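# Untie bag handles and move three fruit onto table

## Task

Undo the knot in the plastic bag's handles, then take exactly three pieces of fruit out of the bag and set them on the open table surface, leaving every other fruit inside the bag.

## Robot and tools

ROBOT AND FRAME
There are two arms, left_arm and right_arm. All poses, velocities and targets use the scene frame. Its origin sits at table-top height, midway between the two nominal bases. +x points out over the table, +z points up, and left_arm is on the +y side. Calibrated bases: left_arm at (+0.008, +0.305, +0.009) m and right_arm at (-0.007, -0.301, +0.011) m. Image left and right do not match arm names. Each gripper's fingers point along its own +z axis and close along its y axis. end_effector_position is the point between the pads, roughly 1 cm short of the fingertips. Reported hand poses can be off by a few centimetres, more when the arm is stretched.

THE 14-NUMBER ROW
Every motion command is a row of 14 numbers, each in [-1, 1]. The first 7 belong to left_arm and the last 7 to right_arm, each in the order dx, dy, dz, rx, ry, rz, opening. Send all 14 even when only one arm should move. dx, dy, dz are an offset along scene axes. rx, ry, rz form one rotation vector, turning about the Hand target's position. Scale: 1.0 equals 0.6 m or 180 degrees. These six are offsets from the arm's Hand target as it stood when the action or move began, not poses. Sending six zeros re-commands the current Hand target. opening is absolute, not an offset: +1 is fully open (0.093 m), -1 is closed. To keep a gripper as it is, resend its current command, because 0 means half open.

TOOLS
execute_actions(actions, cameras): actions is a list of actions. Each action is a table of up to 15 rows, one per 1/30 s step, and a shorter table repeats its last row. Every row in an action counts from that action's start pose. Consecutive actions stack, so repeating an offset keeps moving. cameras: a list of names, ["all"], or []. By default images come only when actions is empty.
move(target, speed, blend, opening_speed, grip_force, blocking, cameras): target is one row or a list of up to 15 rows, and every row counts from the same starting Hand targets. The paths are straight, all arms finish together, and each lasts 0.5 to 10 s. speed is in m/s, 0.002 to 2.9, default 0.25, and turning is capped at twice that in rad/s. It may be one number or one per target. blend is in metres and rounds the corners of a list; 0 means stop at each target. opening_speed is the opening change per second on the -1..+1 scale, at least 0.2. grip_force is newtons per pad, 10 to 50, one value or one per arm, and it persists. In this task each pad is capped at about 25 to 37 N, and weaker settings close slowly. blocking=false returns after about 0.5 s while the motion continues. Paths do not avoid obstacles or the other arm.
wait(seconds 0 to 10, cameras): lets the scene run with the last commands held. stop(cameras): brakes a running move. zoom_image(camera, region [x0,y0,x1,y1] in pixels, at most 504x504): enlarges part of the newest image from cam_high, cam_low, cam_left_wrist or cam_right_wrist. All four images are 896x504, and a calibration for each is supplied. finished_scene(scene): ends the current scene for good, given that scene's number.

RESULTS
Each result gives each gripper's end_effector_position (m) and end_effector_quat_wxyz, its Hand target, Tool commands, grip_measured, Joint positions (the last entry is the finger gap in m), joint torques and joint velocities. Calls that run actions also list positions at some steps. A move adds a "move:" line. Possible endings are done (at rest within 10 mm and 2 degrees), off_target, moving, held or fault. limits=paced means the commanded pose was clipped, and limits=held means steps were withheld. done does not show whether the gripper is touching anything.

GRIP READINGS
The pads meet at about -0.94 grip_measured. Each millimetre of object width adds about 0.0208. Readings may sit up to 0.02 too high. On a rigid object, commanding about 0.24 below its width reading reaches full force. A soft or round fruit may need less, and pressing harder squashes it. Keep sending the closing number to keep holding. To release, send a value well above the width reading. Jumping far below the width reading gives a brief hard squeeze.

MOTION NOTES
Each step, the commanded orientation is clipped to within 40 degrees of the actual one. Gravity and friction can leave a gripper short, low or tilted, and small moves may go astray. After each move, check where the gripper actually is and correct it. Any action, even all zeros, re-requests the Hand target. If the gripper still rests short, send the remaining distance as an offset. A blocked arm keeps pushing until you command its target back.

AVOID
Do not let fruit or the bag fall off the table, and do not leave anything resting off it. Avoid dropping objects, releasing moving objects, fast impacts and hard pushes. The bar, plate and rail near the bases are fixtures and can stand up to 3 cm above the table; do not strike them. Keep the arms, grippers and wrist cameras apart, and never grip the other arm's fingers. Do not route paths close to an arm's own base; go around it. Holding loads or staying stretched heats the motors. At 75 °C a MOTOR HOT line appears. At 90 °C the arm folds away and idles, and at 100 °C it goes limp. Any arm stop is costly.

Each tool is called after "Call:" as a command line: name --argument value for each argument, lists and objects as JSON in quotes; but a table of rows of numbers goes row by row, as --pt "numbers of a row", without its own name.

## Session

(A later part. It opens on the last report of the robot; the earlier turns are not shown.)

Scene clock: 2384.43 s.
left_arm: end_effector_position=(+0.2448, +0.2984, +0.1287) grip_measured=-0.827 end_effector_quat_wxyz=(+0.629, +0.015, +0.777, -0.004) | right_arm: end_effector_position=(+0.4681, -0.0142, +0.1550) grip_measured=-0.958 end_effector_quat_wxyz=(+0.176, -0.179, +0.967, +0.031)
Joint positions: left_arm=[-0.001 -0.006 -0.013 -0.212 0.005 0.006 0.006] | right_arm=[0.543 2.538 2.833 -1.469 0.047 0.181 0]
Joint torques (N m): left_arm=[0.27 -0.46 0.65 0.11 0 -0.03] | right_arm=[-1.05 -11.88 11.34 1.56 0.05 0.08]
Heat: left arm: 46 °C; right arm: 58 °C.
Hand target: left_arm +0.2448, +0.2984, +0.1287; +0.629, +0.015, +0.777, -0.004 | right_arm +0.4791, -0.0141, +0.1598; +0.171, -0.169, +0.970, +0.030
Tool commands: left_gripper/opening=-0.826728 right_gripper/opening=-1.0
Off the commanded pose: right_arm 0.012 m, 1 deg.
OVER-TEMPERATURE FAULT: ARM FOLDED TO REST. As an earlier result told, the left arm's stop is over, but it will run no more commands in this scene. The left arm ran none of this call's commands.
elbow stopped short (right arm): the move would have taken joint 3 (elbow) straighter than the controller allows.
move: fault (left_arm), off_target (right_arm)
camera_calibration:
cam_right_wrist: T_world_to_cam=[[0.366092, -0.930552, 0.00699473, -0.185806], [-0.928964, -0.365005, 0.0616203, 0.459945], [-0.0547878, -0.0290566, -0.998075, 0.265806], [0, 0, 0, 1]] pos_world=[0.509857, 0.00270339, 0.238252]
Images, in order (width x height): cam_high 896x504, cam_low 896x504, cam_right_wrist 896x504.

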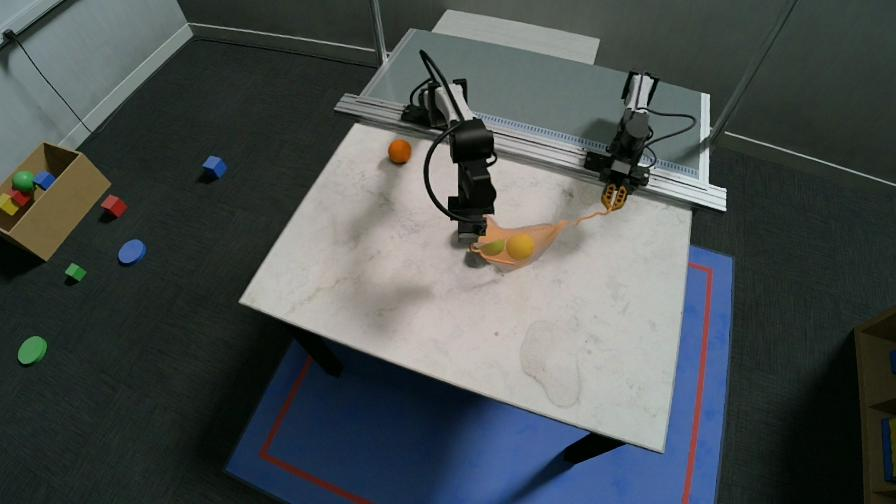

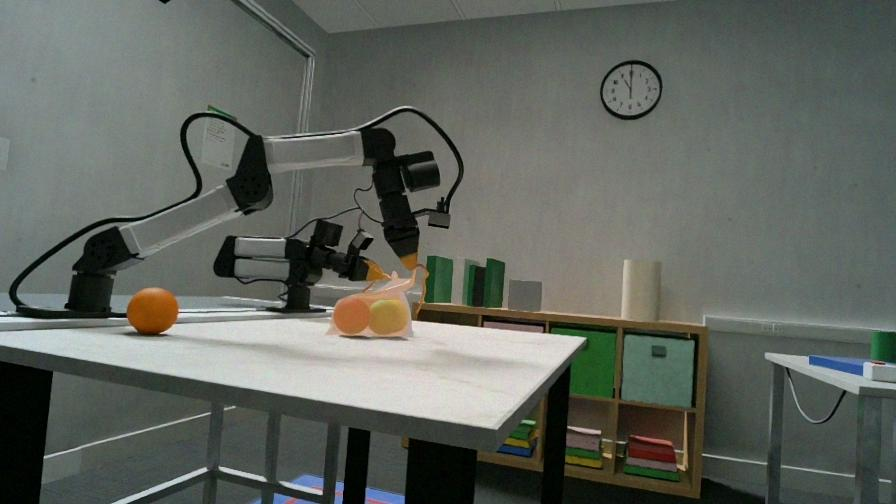

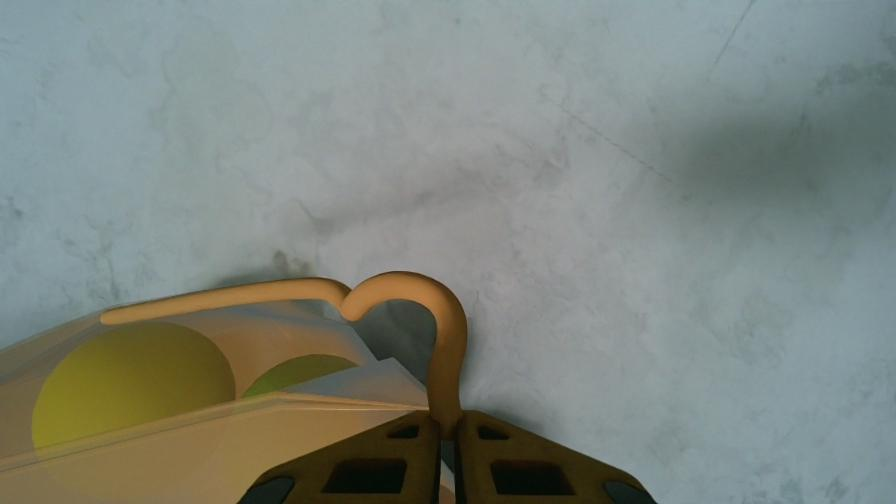

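Call:
move --pt "0 0 0 0 0 0 -0.83 0.04 -0.03 -0.12 0 0 0 -1" --pt "0 0 0 0 0 0 -0.83 0.05 -0.04 -0.215 0 0 0 -1" --speed 0.08 --blend 0.03 --cameras '["cam_right_wrist", "cam_low", "cam_high"]'

Call:
zoom_image --camera "cam_high" --region '[400, 120, 660, 320]'

Call:
zoom_image --camera "cam_low" --region '[260, 180, 520, 360]'

Scene clock: 2395.10 s.
left_arm: end_effector_position=(+0.2447, +0.2963, +0.1287) grip_measured=-0.827 end_effector_quat_wxyz=(+0.629, +0.019, +0.777, -0.008) | right_arm: end_effector_position=(+0.4997, -0.0184, +0.0243) grip_measured=-0.959 end_effector_quat_wxyz=(+0.159, -0.182, +0.969, +0.049)
Joint positions: left_arm=[-0.001 -0.006 -0.013 -0.212 0.018 0.006 0.006] | right_arm=[0.494 2.538 2.3 -0.956 -0.018 0.138 0]
Joint torques (N m): left_arm=[0.32 -0.44 0.62 0.1 -0.01 -0.02] | right_arm=[-2.29 -16.28 6.6 1.44 0.4 -0.05]
Heat: left arm: 46 °C; right arm: 58 °C.
Hand target: left_arm +0.2447, +0.2963, +0.1287; +0.629, +0.019, +0.777, -0.008 (not the last commanded pose) | right_arm +0.5092, -0.0381, +0.0309; +0.171, -0.169, +0.970, +0.030
Tool commands: left_gripper/opening=-0.826517 right_gripper/opening=-1.0
Off the commanded pose: right_arm 0.023 m, 3 deg.
OVER-TEMPERATURE FAULT: ARM FOLDED TO REST. As an earlier result told, the left arm's stop is over, but it will run no more commands in this scene. The left arm ran none of this call's commands.
move: fault (left_arm), off_target (right_arm); blend cut to 0.0288 m at target 1
camera_calibration:
cam_right_wrist: T_world_to_cam=[[0.377475, -0.925372, -0.0346429, -0.204902], [-0.921196, -0.379059, 0.0878164, 0.491033], [-0.0943945, -0.00123556, -0.995534, 0.157298], [0, 0, 0, 1]] pos_world=[0.544531, -0.00328605, 0.106377]
Images, in order (width x height): cam_high 896x504, cam_low 896x504, cam_right_wrist 896x504.

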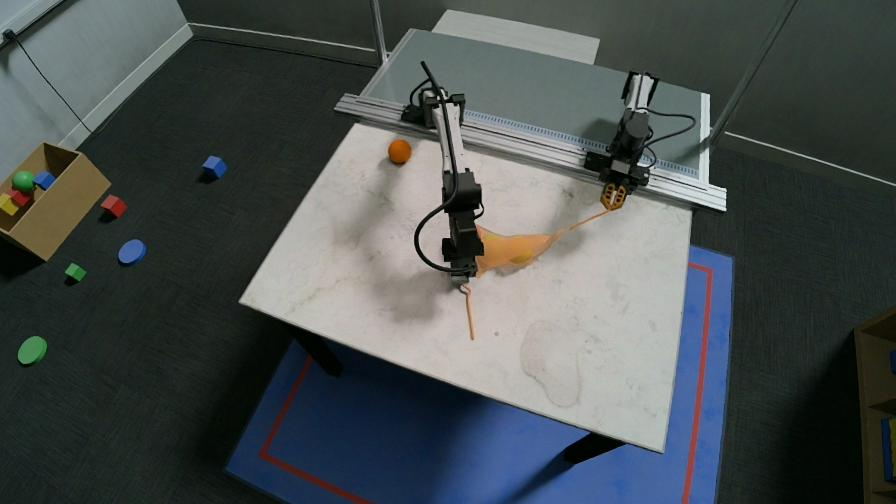

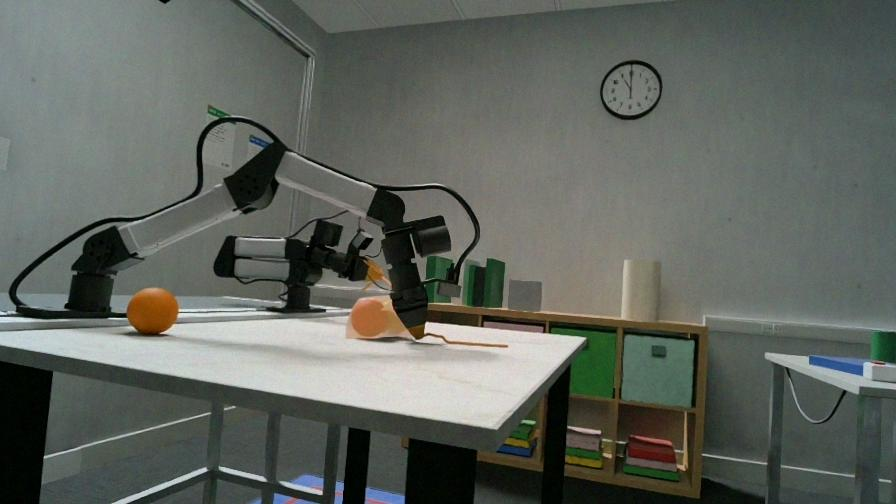

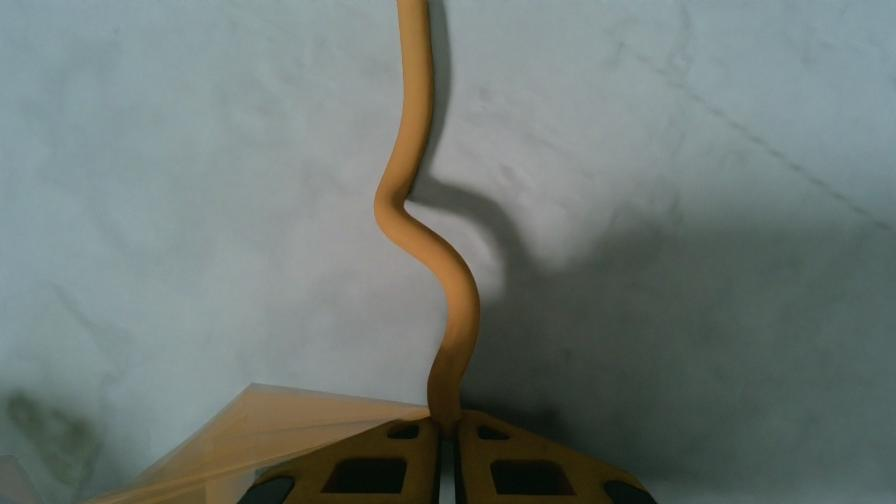

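Scaled by 1.938 from the camera's 896x504 image, which has a finer 1280x720 frame.

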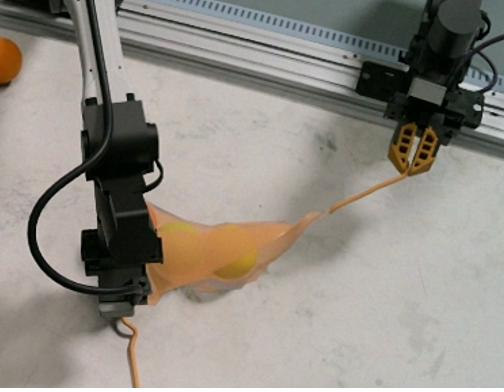

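Scaled by 1.938 from the camera's 896x504 image, which has a finer 1280x720 frame.

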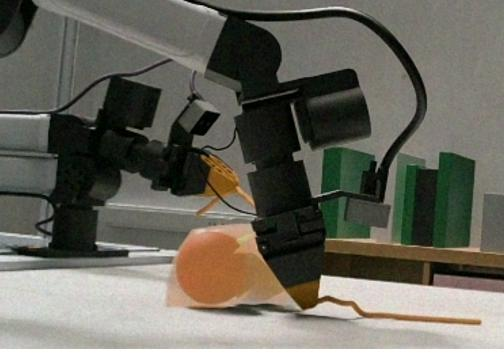

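Call:
move --pt "0 0 0 0 0 0 -0.83 -0.05 0.03 0.0 0 0 0 -1" --pt "0 0 0 0 0 0 -0.83 -0.05 0.03 0.0 0 0 0 -0.4" --pt "0 0 0 0 0 0 -0.83 -0.05 0.03 0.15 0 0 0 -0.4" --pt "0 0 0 0 0 0 -0.83 -0.25 0.1 0.3 0 0 0 -0.4" --speed '[0.06,0.08,0.1,0.15]' --opening_speed 0.8 --cameras '["cam_right_wrist", "cam_low", "cam_high"]'

Call:
zoom_image --camera "cam_high" --region '[400, 120, 660, 320]'

Call:
zoom_image --camera "cam_low" --region '[260, 180, 520, 360]'

Scene clock: 2409.47 s.
left_arm: end_effector_position=(+0.2447, +0.2962, +0.1287) grip_measured=-0.827 end_effector_quat_wxyz=(+0.629, +0.019, +0.777, -0.009) | right_arm: end_effector_position=(+0.3628, +0.0287, +0.1888) grip_measured=-0.402 end_effector_quat_wxyz=(+0.156, -0.176, +0.972, +0.027)
Joint positions: left_arm=[-0.001 -0.006 -0.013 -0.212 0.018 0.006 0.006] | right_arm=[0.753 2.193 2.365 -1.401 0.112 0.389 0.026]
Joint torques (N m): left_arm=[0.28 -0.47 0.65 0.09 0.01 -0.03] | right_arm=[-0.16 -15.39 9.37 1 0.24 0.09]
Heat: left arm: 45 °C; right arm: 57 °C.
Hand target: left_arm +0.2447, +0.2962, +0.1287; +0.629, +0.019, +0.777, -0.009 | right_arm +0.3592, +0.0220, +0.2110; +0.172, -0.169, +0.970, +0.030
Tool commands: left_gripper/opening=-0.826517 right_gripper/opening=-0.4
Off the commanded pose: right_arm 0.023 m, 2 deg.
OVER-TEMPERATURE FAULT: ARM FOLDED TO REST. As an earlier result told, the left arm's stop is over, but it will run no more commands in this scene. The left arm ran none of this call's commands.
move: fault (left_arm), off_target (right_arm)
camera_calibration:
cam_right_wrist: T_world_to_cam=[[0.35891, -0.933362, 0.0042471, -0.104431], [-0.928627, -0.356624, 0.102325, 0.367634], [-0.0939917, -0.0406695, -0.994742, 0.309], [0, 0, 0, 1]] pos_world=[0.40792, 0.0462017, 0.270201]
Images, in order (width x height): cam_high 896x504, cam_low 896x504, cam_right_wrist 896x504.

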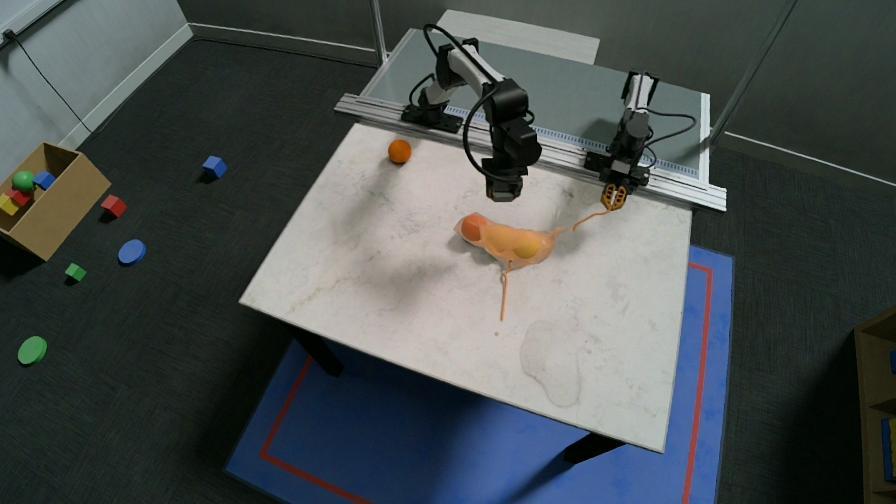

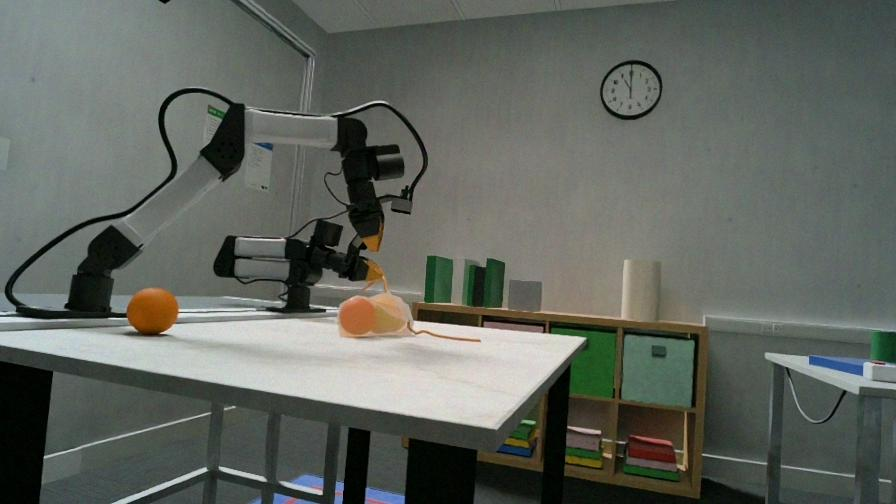

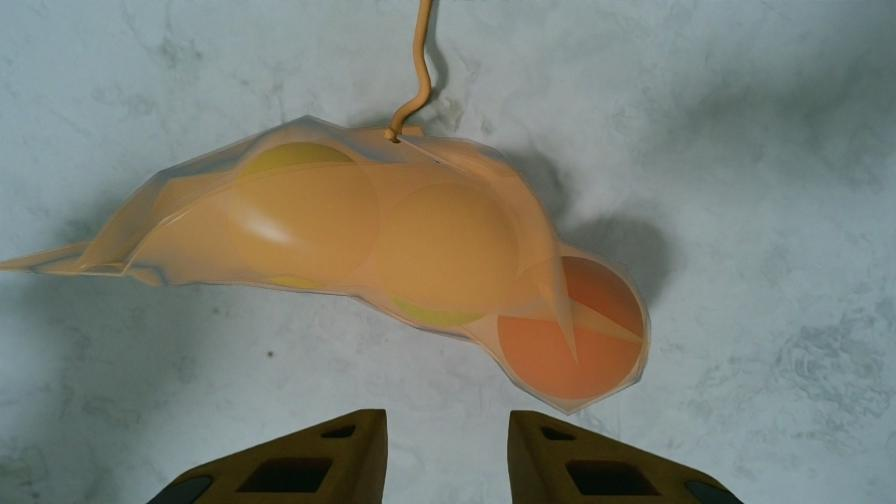

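Scaled by 1.938 from the camera's 896x504 image, which has a finer 1280x720 frame.

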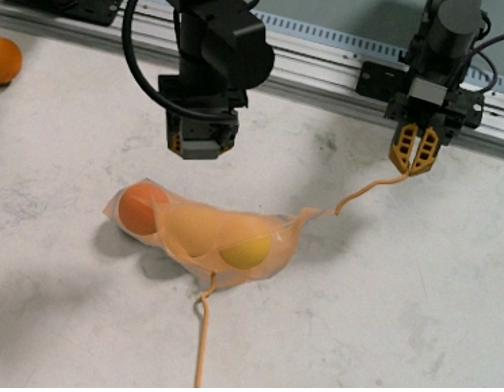

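Scaled by 1.938 from the camera's 896x504 image, which has a finer 1280x720 frame.

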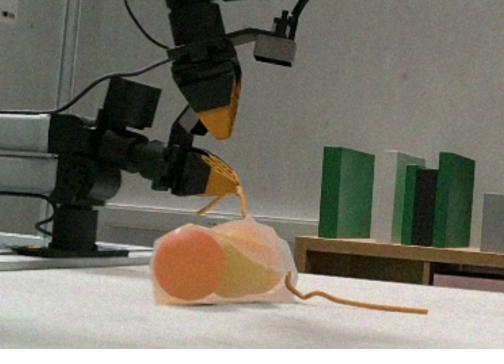

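Call:
move --pt "0 0 0 0 0 0 -0.83 0.147 0.102 -0.18 0.0048 -0.0276 -0.1104 -0.4" --speed 0.13 --cameras '["cam_right_wrist"]'

Call:
zoom_image --camera "cam_right_wrist" --region '[200, 150, 700, 504]'

Scene clock: 2458.73 s.
left_arm: end_effector_position=(+0.2447, +0.2962, +0.1287) grip_measured=-0.827 end_effector_quat_wxyz=(+0.629, +0.019, +0.777, -0.009) | right_arm: end_effector_position=(+0.4423, +0.0767, +0.0977) grip_measured=-0.402 end_effector_quat_wxyz=(+0.225, -0.009, +0.974, +0.014)
Joint positions: left_arm=[-0.001 -0.006 -0.013 -0.212 0.018 0.006 0.006] | right_arm=[0.767 2.672 2.834 -1.329 0.276 0.71 0.026]
Joint torques (N m): left_arm=[0.29 -0.42 0.7 0.08 0.02 -0.02] | right_arm=[0.24 -12.93 11.58 1.52 0.39 0.06]
Heat: left arm: 44 °C; right arm: 60 °C.
Hand target: left_arm +0.2447, +0.2962, +0.1287; +0.629, +0.019, +0.777, -0.009 | right_arm +0.4474, +0.0831, +0.1029; +0.217, +0.001, +0.976, +0.000
Tool commands: left_gripper/opening=-0.826517 right_gripper/opening=-0.4
Off the commanded pose: right_arm 0.010 m, 2 deg.
OVER-TEMPERATURE FAULT: ARM FOLDED TO REST. As an earlier result told, the left arm's stop is over, but it will run no more commands in this scene. The left arm ran none of this call's commands.
elbow stopped short (right arm): the move would have taken joint 3 (elbow) straighter than the controller allows.
move: fault (left_arm)
camera_calibration:
cam_right_wrist: T_world_to_cam=[[0.0326565, -0.999271, -0.0197932, 0.0639716], [-0.998932, -0.0319851, -0.0333369, 0.487287], [0.0326794, 0.0208608, -0.999248, 0.167554], [0, 0, 0, 1]] pos_world=[0.479203, 0.0760156, 0.184938]
Images, in order (width x height): cam_right_wrist 896x504.

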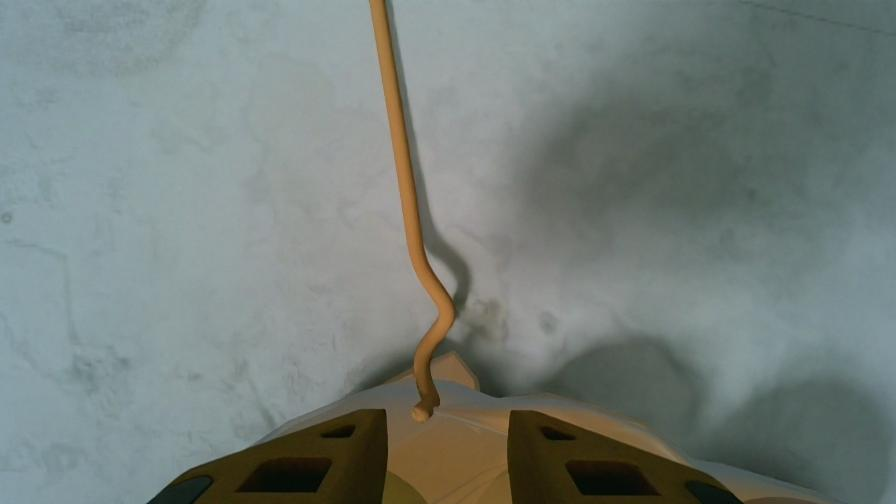

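Scaled by 1.008 from the camera's 896x504 image, which has a finer 1280x720 frame.

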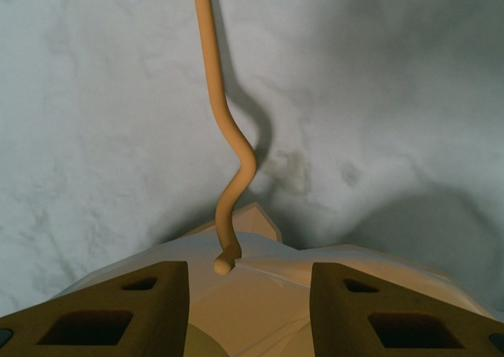

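Call:
move --pt "0 0 0 0 0 0 -0.83 0 0.0067 -0.14 0 0 0 -0.4" --speed 0.08 --cameras '["cam_right_wrist"]'

Call:
zoom_image --camera "cam_right_wrist" --region '[250, 200, 650, 504]'

Scene clock: 2474.07 s.
left_arm: end_effector_position=(+0.2447, +0.2962, +0.1287) grip_measured=-0.827 end_effector_quat_wxyz=(+0.629, +0.019, +0.777, -0.009) | right_arm: end_effector_position=(+0.4509, +0.0857, +0.0339) grip_measured=-0.402 end_effector_quat_wxyz=(+0.222, +0.001, +0.975, +0.008)
Joint positions: left_arm=[-0.001 -0.006 -0.013 -0.212 0.018 0.006 0.006] | right_arm=[0.772 2.69 2.612 -1.104 0.287 0.736 0.026]
Joint torques (N m): left_arm=[0.32 -0.44 0.68 0.11 0 -0.03] | right_arm=[0.47 -12.7 7.62 1.44 0.32 0.14]
Heat: left arm: 43 °C; right arm: 59 °C.
Hand target: left_arm +0.2447, +0.2962, +0.1287; +0.629, +0.019, +0.777, -0.009 | right_arm +0.4474, +0.0870, +0.0188; +0.217, +0.001, +0.976, +0.000
Tool commands: left_gripper/opening=-0.826517 right_gripper/opening=-0.4
Off the commanded pose: right_arm 0.015 m, 1 deg.
OVER-TEMPERATURE FAULT: ARM FOLDED TO REST. As an earlier result told, the left arm's stop is over, but it will run no more commands in this scene. The left arm ran none of this call's commands.
move: fault (left_arm), off_target (right_arm)
camera_calibration:
cam_right_wrist: T_world_to_cam=[[0.00947443, -0.999867, -0.013265, 0.0817002], [-0.99955, -0.00909203, -0.0285973, 0.4923], [0.0284728, 0.01353, -0.999503, 0.105735], [0, 0, 0, 1]] pos_world=[0.488294, 0.0847347, 0.120845]
Images, in order (width x height): cam_right_wrist 896x504.

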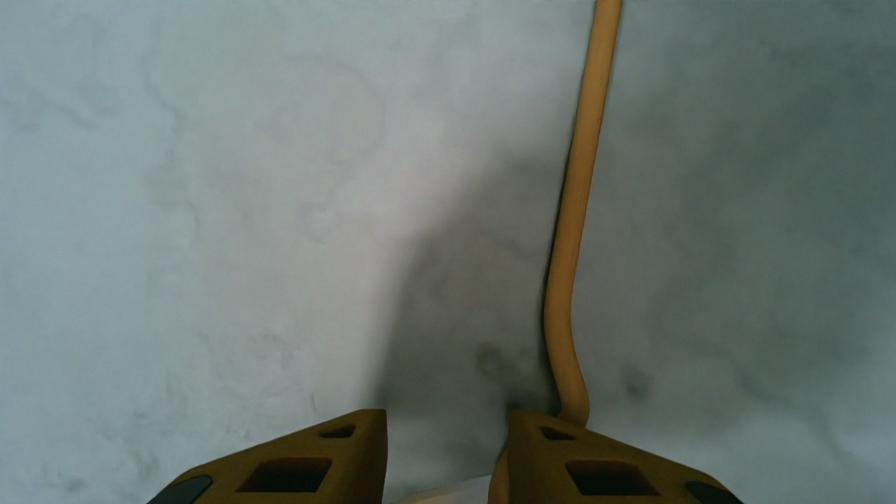

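Scaled by 1.260 from the camera's 896x504 image, which has a finer 1280x720 frame.

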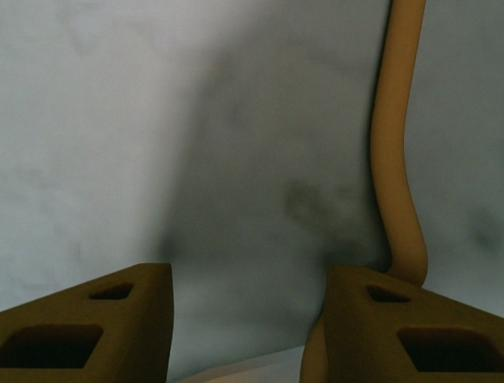

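Call:
move --pt "0 0 0 0 0 0 -0.83 -0.012 -0.01 0.06 0 0 0 -0.4" --speed 0.08 --cameras '["cam_right_wrist"]'

Call:
zoom_image --camera "cam_right_wrist" --region '[250, 200, 650, 504]'

Scene clock: 2481.33 s.
left_arm: end_effector_position=(+0.2447, +0.2962, +0.1287) grip_measured=-0.827 end_effector_quat_wxyz=(+0.629, +0.019, +0.777, -0.009) | right_arm: end_effector_position=(+0.4435, +0.0783, +0.0305) grip_measured=-0.402 end_effector_quat_wxyz=(+0.206, -0.001, +0.978, -0.007)
Joint positions: left_arm=[-0.001 -0.006 -0.013 -0.212 0.018 0.006 0.006] | right_arm=[0.772 2.69 2.612 -1.151 0.287 0.737 0.026]
Joint torques (N m): left_arm=[0.34 -0.42 0.65 0.11 0 -0.03] | right_arm=[0.5 -18.41 9.52 0.92 0.31 0.11]
Heat: left arm: 43 °C; right arm: 59 °C.
Hand target: left_arm +0.2447, +0.2962, +0.1287; +0.629, +0.019, +0.777, -0.009 | right_arm +0.4403, +0.0810, +0.0548; +0.217, +0.001, +0.976, +0.000
Tool commands: left_gripper/opening=-0.826517 right_gripper/opening=-0.4
Off the commanded pose: right_arm 0.025 m, 2 deg.
OVER-TEMPERATURE FAULT: ARM FOLDED TO REST. As an earlier result told, the left arm's stop is over, but it will run no more commands in this scene. The left arm ran none of this call's commands.
move: fault (left_arm), off_target (right_arm)
camera_calibration:
cam_right_wrist: T_world_to_cam=[[0.00802257, -0.999794, 0.0186348, 0.0740437], [-0.999957, -0.00793483, 0.00477709, 0.483823], [-0.00462825, -0.0186724, -0.999815, 0.119901], [0, 0, 0, 1]] pos_world=[0.483763, 0.0801064, 0.116188]
Images, in order (width x height): cam_right_wrist 896x504.

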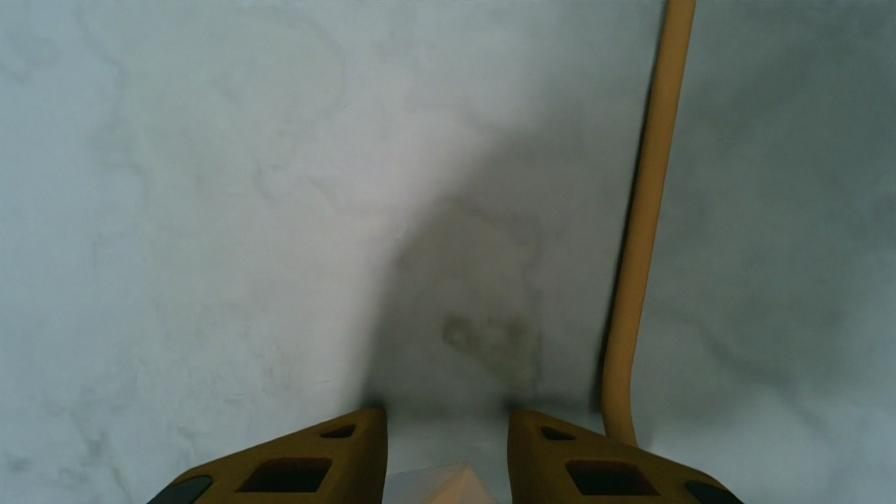

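Scaled by 1.260 from the camera's 896x504 image, which has a finer 1280x720 frame.

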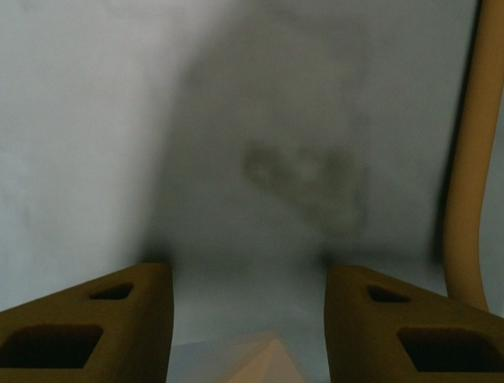

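Call:
move --pt "0 0 0 0 0 0 -0.83 -0.02 -0.05 0.13 0 0 0 -0.4" --speed 0.08 --cameras '["cam_right_wrist"]'

Call:
zoom_image --camera "cam_right_wrist" --region '[250, 150, 700, 504]'

Scene clock: 2491.00 s.
left_arm: end_effector_position=(+0.2447, +0.2962, +0.1287) grip_measured=-0.827 end_effector_quat_wxyz=(+0.629, +0.019, +0.777, -0.009) | right_arm: end_effector_position=(+0.4258, +0.0548, +0.0986) grip_measured=-0.402 end_effector_quat_wxyz=(+0.199, -0.003, +0.980, -0.017)
Joint positions: left_arm=[-0.001 -0.006 -0.013 -0.212 0.018 0.006 0.006] | right_arm=[0.763 2.546 2.612 -1.315 0.287 0.727 0.026]
Joint torques (N m): left_arm=[0.32 -0.44 0.62 0.1 0.01 -0.03] | right_arm=[-0.83 -18.56 11.07 0.85 0.24 -0.11]
Heat: left arm: 43 °C; right arm: 60 °C.
Hand target: left_arm +0.2447, +0.2962, +0.1287; +0.629, +0.019, +0.777, -0.009 | right_arm +0.4282, +0.0512, +0.1330; +0.217, +0.001, +0.976, +0.000
Tool commands: left_gripper/opening=-0.826517 right_gripper/opening=-0.4
Off the commanded pose: right_arm 0.035 m, 3 deg.
OVER-TEMPERATURE FAULT: ARM FOLDED TO REST. As an earlier result told, the left arm's stop is over, but it will run no more commands in this scene. The left arm ran none of this call's commands.
move: fault (left_arm), off_target (right_arm)
camera_calibration:
cam_right_wrist: T_world_to_cam=[[0.00808165, -0.999278, 0.0371241, 0.0474556], [-0.999784, -0.00736442, 0.019416, 0.464012], [-0.0191286, -0.037273, -0.999122, 0.19455], [0, 0, 0, 1]] pos_world=[0.46725, 0.05809, 0.183608]
Images, in order (width x height): cam_right_wrist 896x504.

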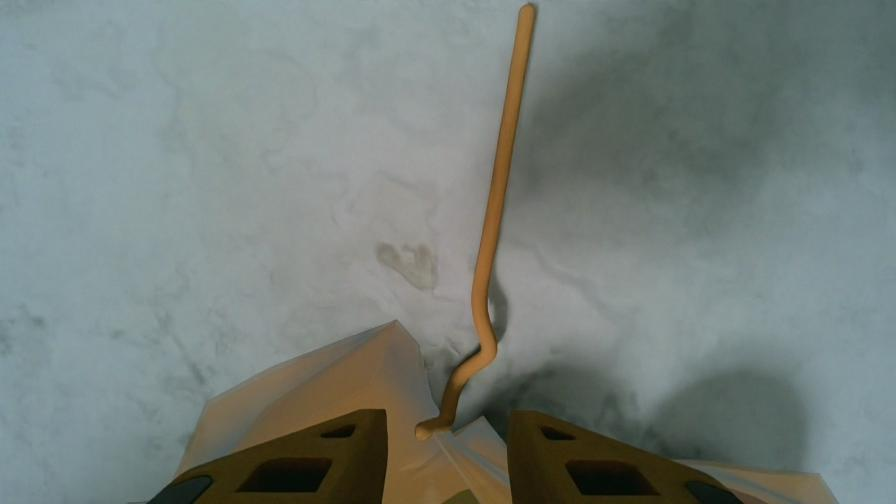

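Scaled by 1.120 from the camera's 896x504 image, which has a finer 1280x720 frame.

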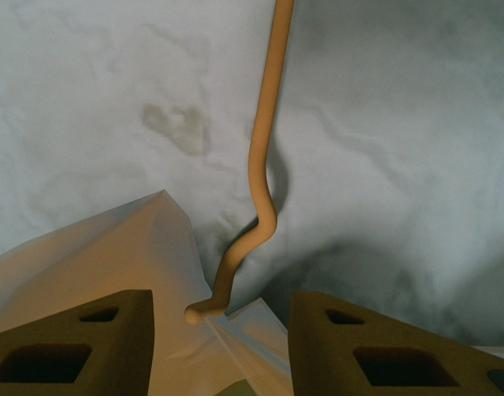

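Call:
move --pt "0 0 0 0 0 0 -0.83 -0.0287 -0.0053 -0.15 0 0 0 -0.4" --speed 0.08 --cameras '["cam_right_wrist"]'

Call:
zoom_image --camera "cam_right_wrist" --region '[250, 150, 700, 504]'

Scene clock: 2502.60 s.
left_arm: end_effector_position=(+0.2447, +0.2962, +0.1287) grip_measured=-0.827 end_effector_quat_wxyz=(+0.629, +0.019, +0.777, -0.009) | right_arm: end_effector_position=(+0.4121, +0.0429, +0.0257) grip_measured=-0.402 end_effector_quat_wxyz=(+0.203, -0.002, +0.979, -0.014)
Joint positions: left_arm=[-0.001 -0.006 -0.013 -0.212 0.018 0.006 0.006] | right_arm=[0.768 2.387 2.023 -0.878 0.29 0.733 0.026]
Joint torques (N m): left_arm=[0.25 -0.44 0.66 0.11 0.01 -0.04] | right_arm=[0.54 -17.07 7.02 1.27 0.27 0.1]
Heat: left arm: 43 °C; right arm: 61 °C.
Hand target: left_arm +0.2447, +0.2962, +0.1287; +0.629, +0.019, +0.777, -0.009 | right_arm +0.4110, +0.0479, +0.0429; +0.217, +0.001, +0.976, +0.000
Tool commands: left_gripper/opening=-0.826517 right_gripper/opening=-0.4
Off the commanded pose: right_arm 0.018 m, 2 deg.
OVER-TEMPERATURE FAULT: ARM FOLDED TO REST. As an earlier result told, the left arm's stop is over, but it will run no more commands in this scene. The left arm ran none of this call's commands.
move: fault (left_arm), off_target (right_arm)
camera_calibration:
cam_right_wrist: T_world_to_cam=[[0.00672917, -0.999472, 0.0317973, 0.039092], [-0.999909, -0.00635234, 0.0119373, 0.451779], [-0.011729, -0.0318747, -0.999423, 0.117802], [0, 0, 0, 1]] pos_world=[0.452856, 0.0456961, 0.111098]
Images, in order (width x height): cam_right_wrist 896x504.

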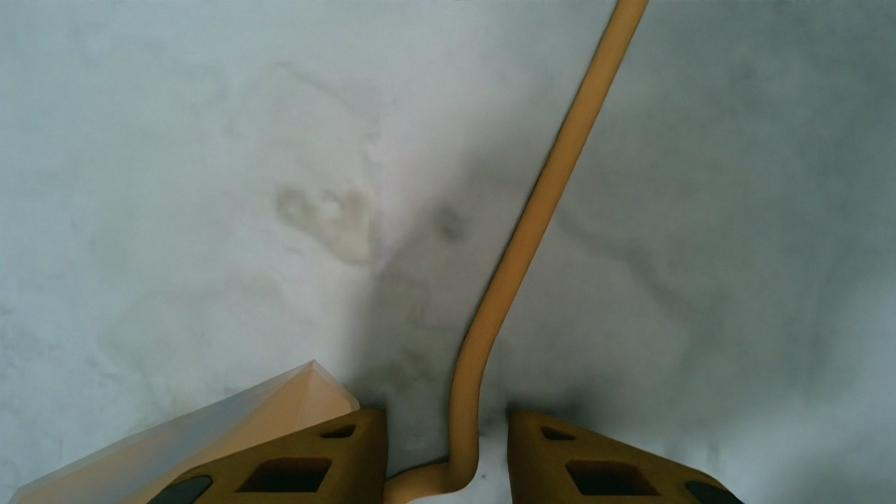

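Scaled by 1.120 from the camera's 896x504 image, which has a finer 1280x720 frame.

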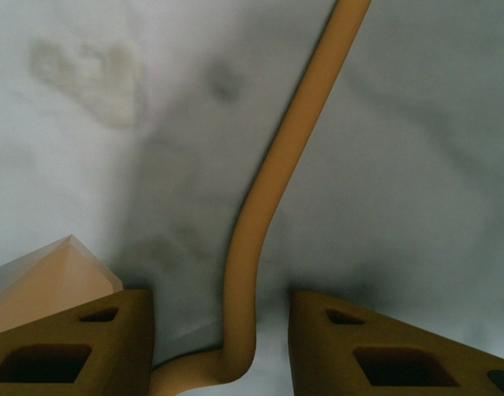

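Call:
move --pt "0 0 0 0 0 0 -0.83 0.0 0.003 -0.04 0 0 0 -0.4" --pt "0 0 0 0 0 0 -0.83 0.0 0.003 -0.04 0 0 0 -1" --speed 0.05 --opening_speed 0.6 --cameras '["cam_right_wrist"]'

Call:
zoom_image --camera "cam_right_wrist" --region '[250, 150, 700, 504]'

Scene clock: 2518.60 s.
left_arm: end_effector_position=(+0.2447, +0.2962, +0.1287) grip_measured=-0.827 end_effector_quat_wxyz=(+0.629, +0.019, +0.777, -0.009) | right_arm: end_effector_position=(+0.4168, +0.0502, +0.0190) grip_measured=-0.908 end_effector_quat_wxyz=(+0.220, +0.001, +0.975, +0.001)
Joint positions: left_arm=[-0.001 -0.006 -0.013 -0.212 0.018 0.006 0.006] | right_arm=[0.773 2.387 1.982 -0.792 0.294 0.736 0.002]
Joint torques (N m): left_arm=[0.29 -0.49 0.65 0.1 0 -0.02] | right_arm=[0.35 -14.41 6.56 1.26 0.23 0.08]
Heat: left arm: 42 °C; right arm: 59 °C.
Hand target: left_arm +0.2447, +0.2962, +0.1287; +0.629, +0.019, +0.777, -0.009 | right_arm +0.4110, +0.0497, +0.0188; +0.217, +0.001, +0.976, +0.000
Tool commands: left_gripper/opening=-0.826517 right_gripper/opening=-1.0
Off the commanded pose: right_arm 0.006 m, 0 deg.
OVER-TEMPERATURE FAULT: ARM FOLDED TO REST. As an earlier result told, the left arm's stop is over, but it will run no more commands in this scene. The left arm ran none of this call's commands.
move: fault (left_arm)
camera_calibration:
cam_right_wrist: T_world_to_cam=[[0.00717962, -0.999973, 0.00144422, 0.0470052], [-0.999692, -0.00721192, -0.0237625, 0.457328], [0.0237723, -0.00127317, -0.999717, 0.09508], [0, 0, 0, 1]] pos_world=[0.454589, 0.0504232, 0.105852]
Images, in order (width x height): cam_right_wrist 896x504.

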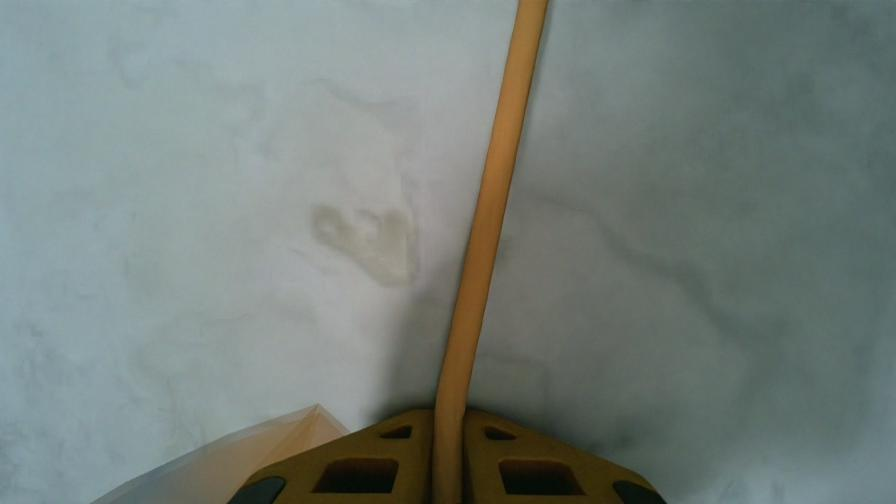

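Scaled by 1.120 from the camera's 896x504 image, which has a finer 1280x720 frame.

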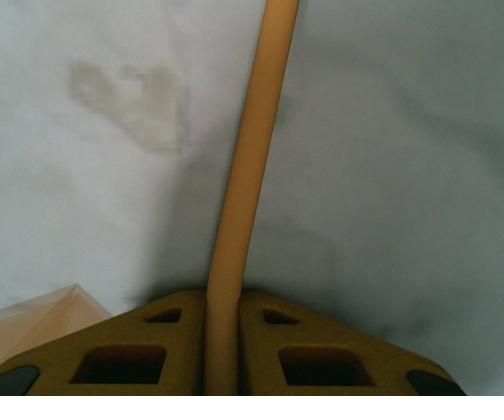

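Call:
move --pt "0 0 0 0 0 0 -0.83 0.0 -0.02 0.28 0 0 0 -1" --pt "0 0 0 0 0 0 -0.83 -0.13 -0.08 0.3 0 0 0 -1" --pt "0 0 0 0 0 0 -0.83 -0.25 -0.17 0.15 0 0 0 -1" --speed 0.09 --blend 0.04 --cameras '["cam_right_wrist", "cam_high", "cam_low"]'

Call:
zoom_image --camera "cam_high" --region '[400, 120, 660, 320]'

Call:
zoom_image --camera "cam_low" --region '[260, 180, 520, 360]'

Scene clock: 2535.40 s.
left_arm: end_effector_position=(+0.2447, +0.2962, +0.1287) grip_measured=-0.827 end_effector_quat_wxyz=(+0.629, +0.019, +0.777, -0.009) | right_arm: end_effector_position=(+0.2615, -0.0521, +0.1006) grip_measured=-0.908 end_effector_quat_wxyz=(+0.202, -0.003, +0.979, -0.009)
Joint positions: left_arm=[-0.001 -0.006 -0.013 -0.212 0.018 0.006 0.006] | right_arm=[0.882 1.647 1.223 -0.846 0.317 0.845 0.002]
Joint torques (N m): left_arm=[0.28 -0.46 0.64 0.09 0.01 -0.03] | right_arm=[0.44 -10.5 6.97 1.29 0.39 0.07]
Heat: left arm: 42 °C; right arm: 57 °C.
Hand target: left_arm +0.2447, +0.2962, +0.1287; +0.629, +0.019, +0.777, -0.009 | right_arm +0.2610, -0.0523, +0.1090; +0.217, +0.001, +0.976, +0.000
Tool commands: left_gripper/opening=-0.826517 right_gripper/opening=-1.0
Off the commanded pose: right_arm 0.008 m, 2 deg.
OVER-TEMPERATURE FAULT: ARM FOLDED TO REST. As an earlier result told, the left arm's stop is over, but it will run no more commands in this scene. The left arm ran none of this call's commands.
move: fault (left_arm)
camera_calibration:
cam_right_wrist: T_world_to_cam=[[0.011046, -0.999678, 0.0228247, -0.0574687], [-0.999853, -0.0107425, 0.0133772, 0.299388], [-0.0131277, -0.0229691, -0.99965, 0.188658], [0, 0, 0, 1]] pos_world=[0.302456, -0.0499007, 0.185898]
Images, in order (width x height): cam_high 896x504, cam_low 896x504, cam_right_wrist 896x504.

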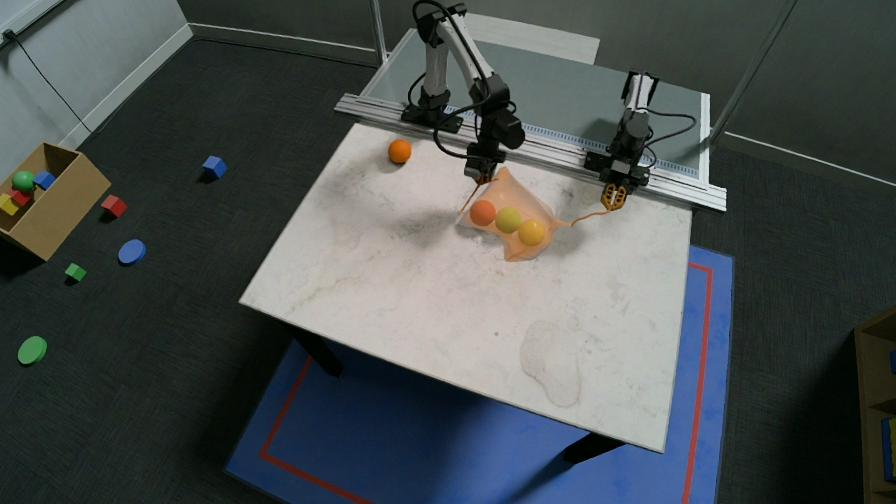

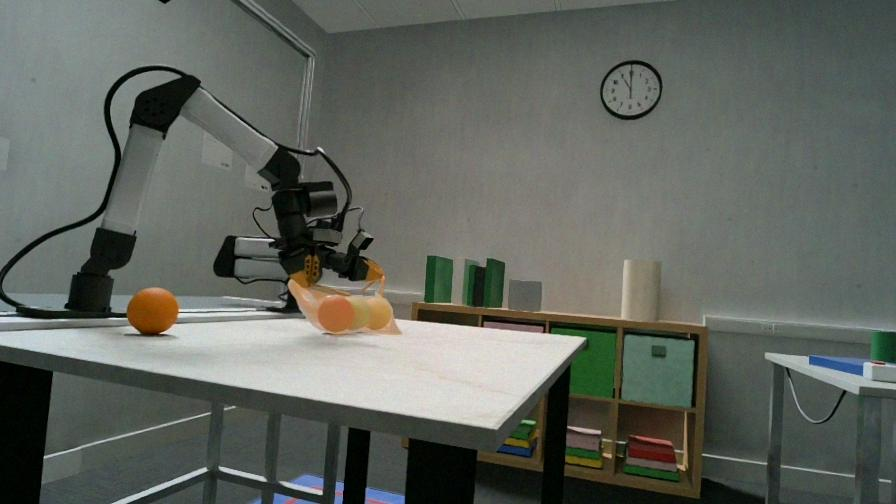

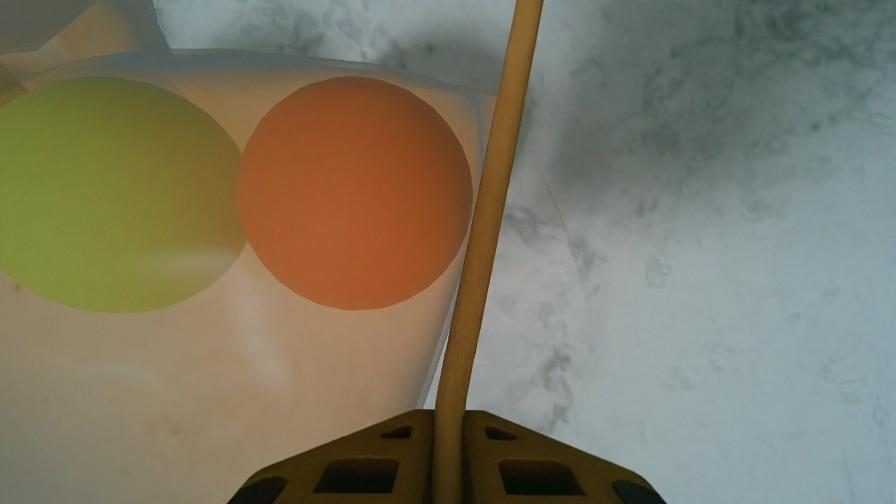

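Scaled by 1.938 from the camera's 896x504 image, which has a finer 1280x720 frame.

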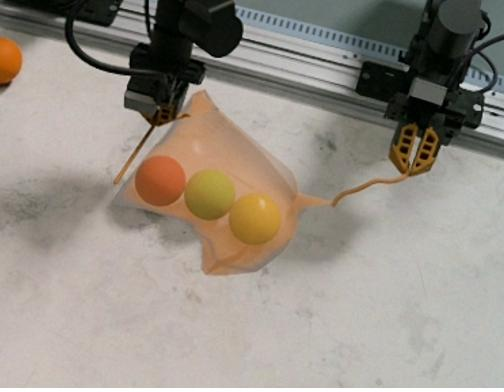

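Scaled by 1.938 from the camera's 896x504 image, which has a finer 1280x720 frame.

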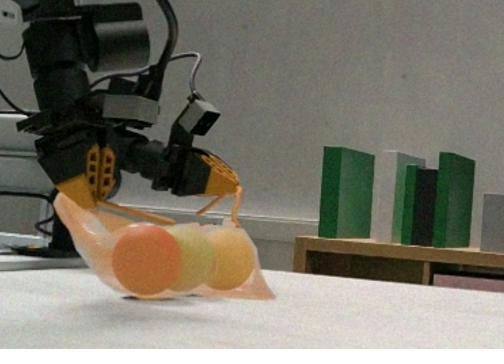

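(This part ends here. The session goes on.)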